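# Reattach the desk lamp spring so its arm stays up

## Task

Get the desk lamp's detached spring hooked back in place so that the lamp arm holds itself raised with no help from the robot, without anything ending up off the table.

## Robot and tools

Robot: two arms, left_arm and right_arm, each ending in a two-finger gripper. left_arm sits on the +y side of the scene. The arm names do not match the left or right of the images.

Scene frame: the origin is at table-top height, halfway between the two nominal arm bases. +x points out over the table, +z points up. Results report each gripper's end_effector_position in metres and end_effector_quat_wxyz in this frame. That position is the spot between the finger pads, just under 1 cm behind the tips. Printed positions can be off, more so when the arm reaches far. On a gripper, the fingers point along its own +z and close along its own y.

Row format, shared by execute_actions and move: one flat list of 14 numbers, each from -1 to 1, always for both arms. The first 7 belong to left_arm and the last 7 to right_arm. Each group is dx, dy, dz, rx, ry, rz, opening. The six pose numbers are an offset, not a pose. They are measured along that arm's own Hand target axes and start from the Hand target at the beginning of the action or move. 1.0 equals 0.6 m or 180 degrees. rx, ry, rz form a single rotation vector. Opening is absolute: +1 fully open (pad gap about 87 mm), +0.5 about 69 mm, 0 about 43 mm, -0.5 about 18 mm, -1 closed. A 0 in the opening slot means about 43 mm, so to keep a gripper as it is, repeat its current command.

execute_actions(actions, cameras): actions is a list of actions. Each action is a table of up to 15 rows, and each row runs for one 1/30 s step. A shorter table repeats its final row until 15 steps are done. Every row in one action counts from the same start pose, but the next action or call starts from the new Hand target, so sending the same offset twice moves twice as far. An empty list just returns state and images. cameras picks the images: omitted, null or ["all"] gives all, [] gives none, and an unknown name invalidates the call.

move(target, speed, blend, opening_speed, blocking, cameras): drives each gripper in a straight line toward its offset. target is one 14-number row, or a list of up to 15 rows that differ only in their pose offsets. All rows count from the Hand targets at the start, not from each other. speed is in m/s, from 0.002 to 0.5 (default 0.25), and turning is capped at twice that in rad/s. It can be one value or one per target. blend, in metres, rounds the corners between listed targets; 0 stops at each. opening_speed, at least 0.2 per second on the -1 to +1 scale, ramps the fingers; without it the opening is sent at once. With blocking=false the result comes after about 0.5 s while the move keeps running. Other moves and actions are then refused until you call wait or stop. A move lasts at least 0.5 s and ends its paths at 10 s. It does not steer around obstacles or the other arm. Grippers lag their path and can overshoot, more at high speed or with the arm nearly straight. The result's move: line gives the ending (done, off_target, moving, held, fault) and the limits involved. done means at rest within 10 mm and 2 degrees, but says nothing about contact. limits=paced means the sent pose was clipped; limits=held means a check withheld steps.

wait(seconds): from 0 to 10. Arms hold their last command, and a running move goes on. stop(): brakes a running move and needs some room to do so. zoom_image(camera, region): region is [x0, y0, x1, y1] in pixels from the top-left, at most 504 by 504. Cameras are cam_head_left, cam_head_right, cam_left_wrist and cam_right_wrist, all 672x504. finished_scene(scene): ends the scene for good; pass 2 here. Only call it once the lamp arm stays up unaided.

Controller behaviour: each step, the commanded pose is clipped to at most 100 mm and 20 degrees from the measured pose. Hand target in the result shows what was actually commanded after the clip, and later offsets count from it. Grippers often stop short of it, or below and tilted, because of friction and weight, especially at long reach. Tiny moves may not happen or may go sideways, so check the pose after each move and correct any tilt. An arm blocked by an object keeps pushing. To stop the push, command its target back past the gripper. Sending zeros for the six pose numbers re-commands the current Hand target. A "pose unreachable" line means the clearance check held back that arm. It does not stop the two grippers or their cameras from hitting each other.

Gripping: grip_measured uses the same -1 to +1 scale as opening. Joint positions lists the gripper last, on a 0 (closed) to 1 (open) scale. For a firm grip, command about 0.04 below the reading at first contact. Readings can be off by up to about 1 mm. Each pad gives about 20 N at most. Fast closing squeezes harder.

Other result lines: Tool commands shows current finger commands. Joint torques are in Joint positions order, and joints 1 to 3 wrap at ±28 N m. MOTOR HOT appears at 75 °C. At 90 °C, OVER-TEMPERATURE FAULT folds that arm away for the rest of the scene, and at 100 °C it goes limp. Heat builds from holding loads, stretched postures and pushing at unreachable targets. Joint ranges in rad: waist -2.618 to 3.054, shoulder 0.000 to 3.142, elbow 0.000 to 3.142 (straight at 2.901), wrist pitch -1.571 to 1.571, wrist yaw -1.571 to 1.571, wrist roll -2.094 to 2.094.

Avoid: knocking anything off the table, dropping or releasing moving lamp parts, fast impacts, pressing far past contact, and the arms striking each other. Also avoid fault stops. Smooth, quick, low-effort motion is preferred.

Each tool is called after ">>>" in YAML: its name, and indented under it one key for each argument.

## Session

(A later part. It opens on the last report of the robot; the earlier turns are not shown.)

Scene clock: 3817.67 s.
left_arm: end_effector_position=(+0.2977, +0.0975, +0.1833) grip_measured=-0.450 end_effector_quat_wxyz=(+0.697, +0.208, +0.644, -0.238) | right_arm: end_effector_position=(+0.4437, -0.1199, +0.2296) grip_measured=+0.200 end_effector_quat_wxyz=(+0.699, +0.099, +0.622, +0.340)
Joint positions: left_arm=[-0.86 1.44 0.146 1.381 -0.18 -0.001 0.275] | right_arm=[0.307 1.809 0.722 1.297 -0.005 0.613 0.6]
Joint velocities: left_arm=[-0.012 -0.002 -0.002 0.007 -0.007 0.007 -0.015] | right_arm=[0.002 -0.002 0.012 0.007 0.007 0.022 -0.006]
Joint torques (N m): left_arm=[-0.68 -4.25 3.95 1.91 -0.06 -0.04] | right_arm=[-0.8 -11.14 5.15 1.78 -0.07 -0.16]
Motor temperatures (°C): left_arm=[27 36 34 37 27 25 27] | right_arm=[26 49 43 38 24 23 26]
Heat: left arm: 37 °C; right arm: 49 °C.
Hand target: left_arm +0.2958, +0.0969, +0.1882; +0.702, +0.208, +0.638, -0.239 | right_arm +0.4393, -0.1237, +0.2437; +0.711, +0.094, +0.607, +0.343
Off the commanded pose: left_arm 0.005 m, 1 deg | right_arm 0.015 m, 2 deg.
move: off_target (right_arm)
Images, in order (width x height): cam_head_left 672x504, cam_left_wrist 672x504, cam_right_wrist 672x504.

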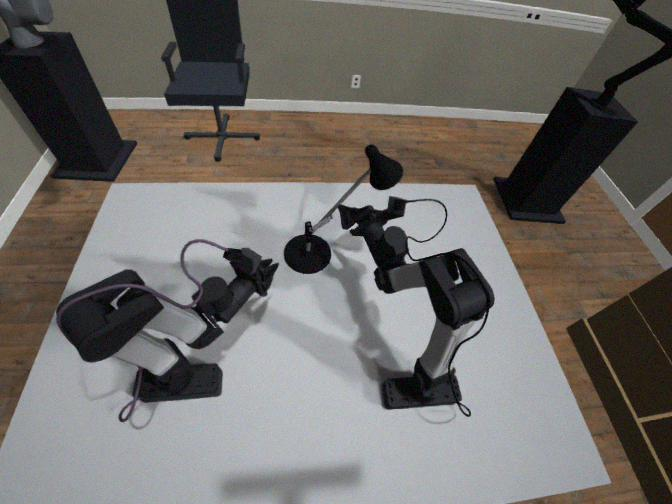

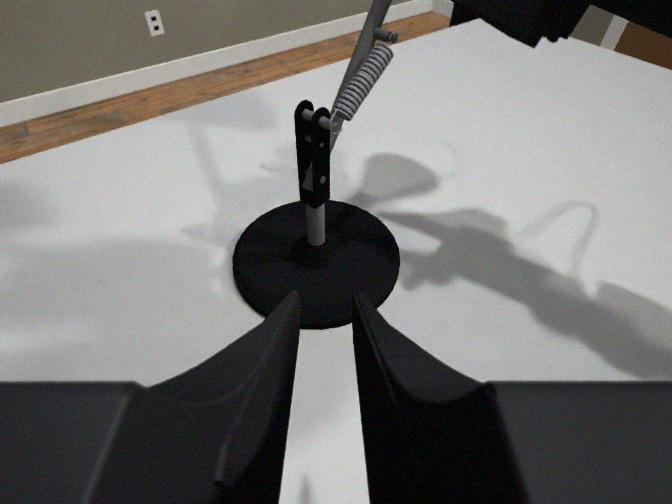

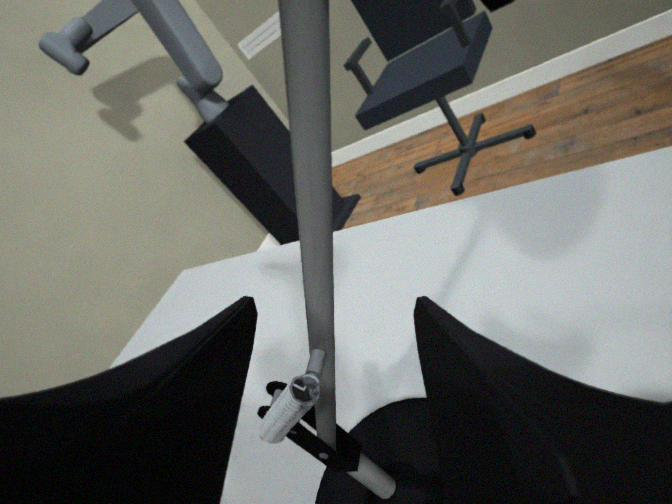

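>>> move:
  target: [0,0,0,0,0,0,-0.45,0,-0.004,-0.2,0,0,0,0.2]
  speed: 0.06
  cameras: ["cam_head_left","cam_head_right","cam_left_wrist","cam_right_wrist"]

>>> zoom_image:
  camera: "cam_left_wrist"
  region: [230, 0, 430, 200]

Scene clock: 3823.03 s.
left_arm: end_effector_position=(+0.2977, +0.0975, +0.1833) grip_measured=-0.450 end_effector_quat_wxyz=(+0.697, +0.208, +0.644, -0.238) | right_arm: end_effector_position=(+0.3320, -0.1576, +0.2058) grip_measured=+0.200 end_effector_quat_wxyz=(+0.702, +0.097, +0.618, +0.341)
Joint positions: left_arm=[-0.86 1.44 0.146 1.381 -0.18 -0.001 0.275] | right_arm=[0.286 1.546 0.223 1.543 -0.026 0.613 0.6]
Joint velocities: left_arm=[-0.012 0.012 -0.007 0.022 -0.037 0.007 -0.001] | right_arm=[-0.012 -0.012 -0.002 -0.037 -0.022 0.081 -0.006]
Joint torques (N m): left_arm=[-0.68 -4.22 3.95 1.91 -0.06 -0.04] | right_arm=[-0.9 -6.3 4.15 1.74 -0.08 -0.1]
Motor temperatures (°C): left_arm=[27 36 34 37 27 25 27] | right_arm=[26 49 43 38 23 23 26]
Heat: left arm: 37 °C; right arm: 49 °C.
Hand target: left_arm +0.2958, +0.0969, +0.1882; +0.702, +0.208, +0.638, -0.239 | right_arm +0.3289, -0.1604, +0.2135; +0.711, +0.094, +0.607, +0.343
Off the commanded pose: left_arm 0.005 m, 1 deg | right_arm 0.008 m, 2 deg.
move: done

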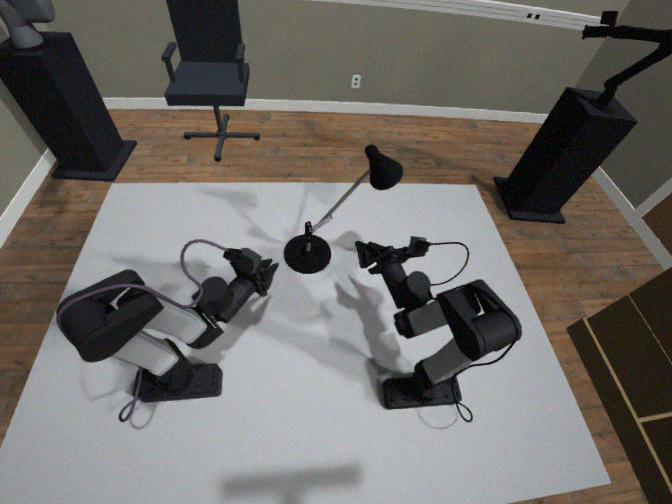

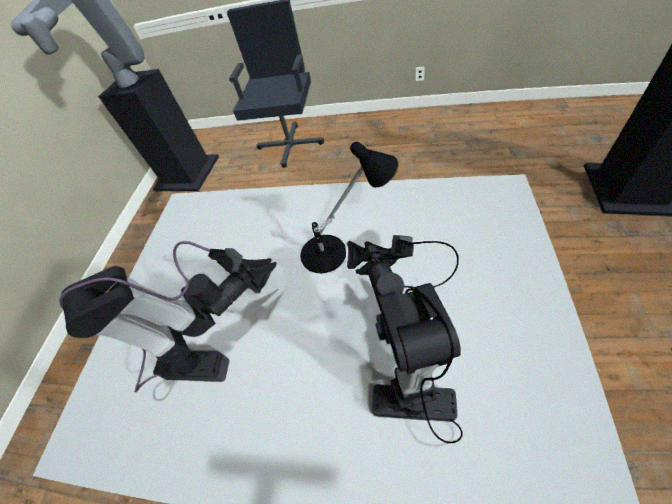

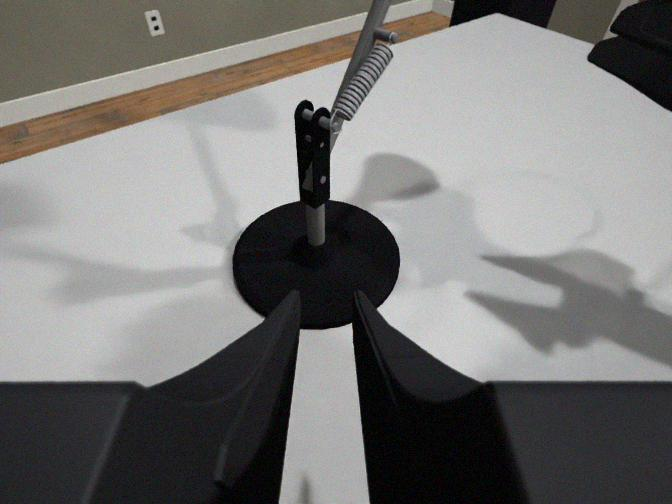

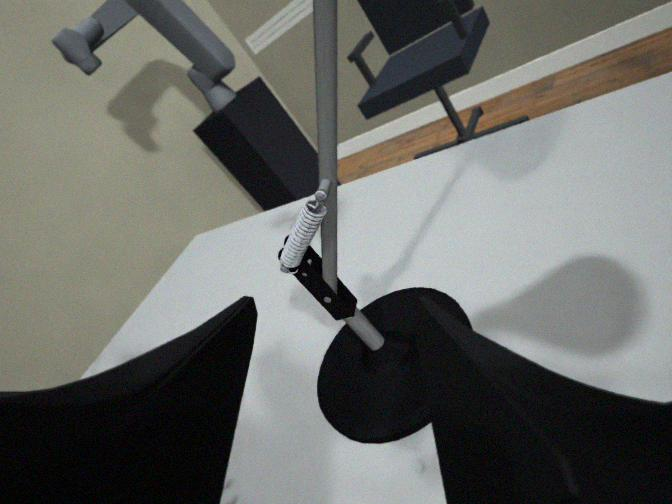

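Scaled by 2.520 from the camera's 672x504 image, which has a finer 960x720 frame.

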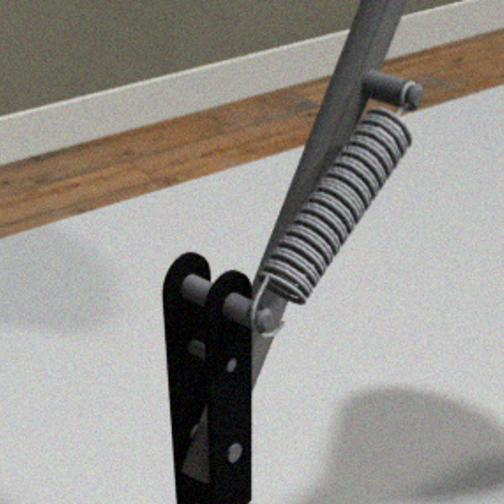

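>>> wait:
  seconds: 2
  cameras: ["cam_left_wrist","cam_right_wrist"]

>>> zoom_image:
  camera: "cam_right_wrist"
  region: [260, 170, 360, 300]

>>> zoom_image:
  camera: "cam_left_wrist"
  region: [300, 90, 370, 150]

Scene clock: 3828.00 s.
left_arm: end_effector_position=(+0.2977, +0.0975, +0.1833) grip_measured=-0.450 end_effector_quat_wxyz=(+0.697, +0.208, +0.644, -0.238) | right_arm: end_effector_position=(+0.3320, -0.1577, +0.2060) grip_measured=+0.200 end_effector_quat_wxyz=(+0.702, +0.097, +0.617, +0.341)
Joint positions: left_arm=[-0.86 1.44 0.146 1.381 -0.18 -0.001 0.275] | right_arm=[0.286 1.546 0.223 1.543 -0.026 0.613 0.6]
Joint velocities: left_arm=[-0.012 -0.017 -0.017 -0.037 0.022 0.007 -0.001] | right_arm=[-0.012 -0.002 0.012 -0.051 0.051 0.007 0.004]
Joint torques (N m): left_arm=[-0.68 -4.23 3.95 1.91 -0.06 -0.04] | right_arm=[-0.9 -6.32 4.15 1.75 -0.06 -0.1]
Motor temperatures (°C): left_arm=[27 36 34 37 27 25 27] | right_arm=[26 48 43 38 23 23 26]
Heat: left arm: 37 °C; right arm: 48 °C.
Hand target: left_arm +0.2958, +0.0969, +0.1882; +0.702, +0.208, +0.638, -0.239 | right_arm +0.3289, -0.1606, +0.2135; +0.711, +0.094, +0.607, +0.343
Tool commands: left_gripper/opening=-0.45 right_gripper/opening=+0.2
Off the commanded pose: left_arm 0.005 m, 1 deg | right_arm 0.008 m, 2 deg.
wait: 2.00 s; at rest from the start
Images, in order (width x height): cam_left_wrist 672x504, cam_right_wrist 672x504.

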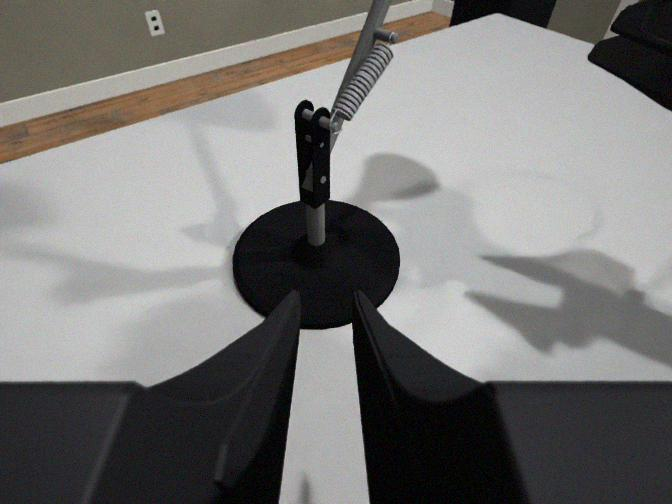

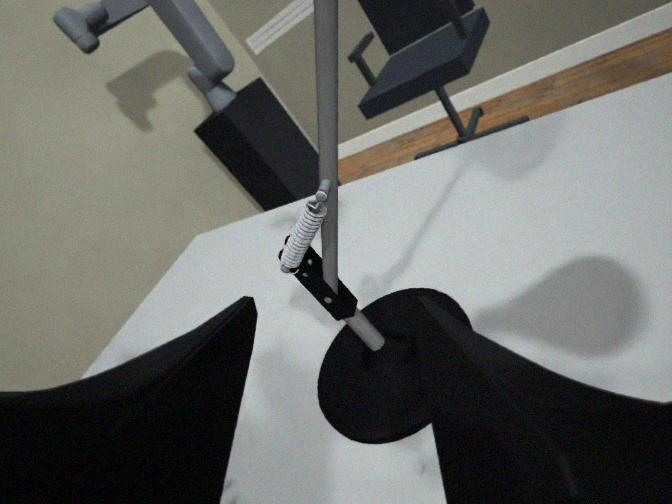

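Scaled by 3.877 from the camera's 672x504 image, which has a finer 960x720 frame.

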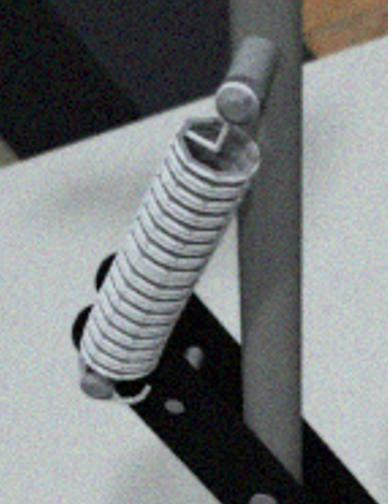

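Scaled by 7.200 from the camera's 672x504 image, which has a finer 960x720 frame.

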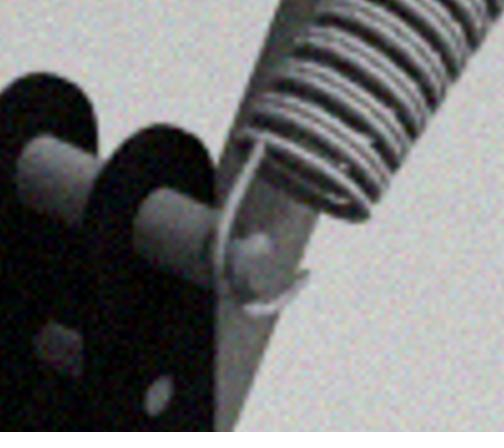

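>>> finished_scene:
  scene: 2

The scene is finished: the task was done.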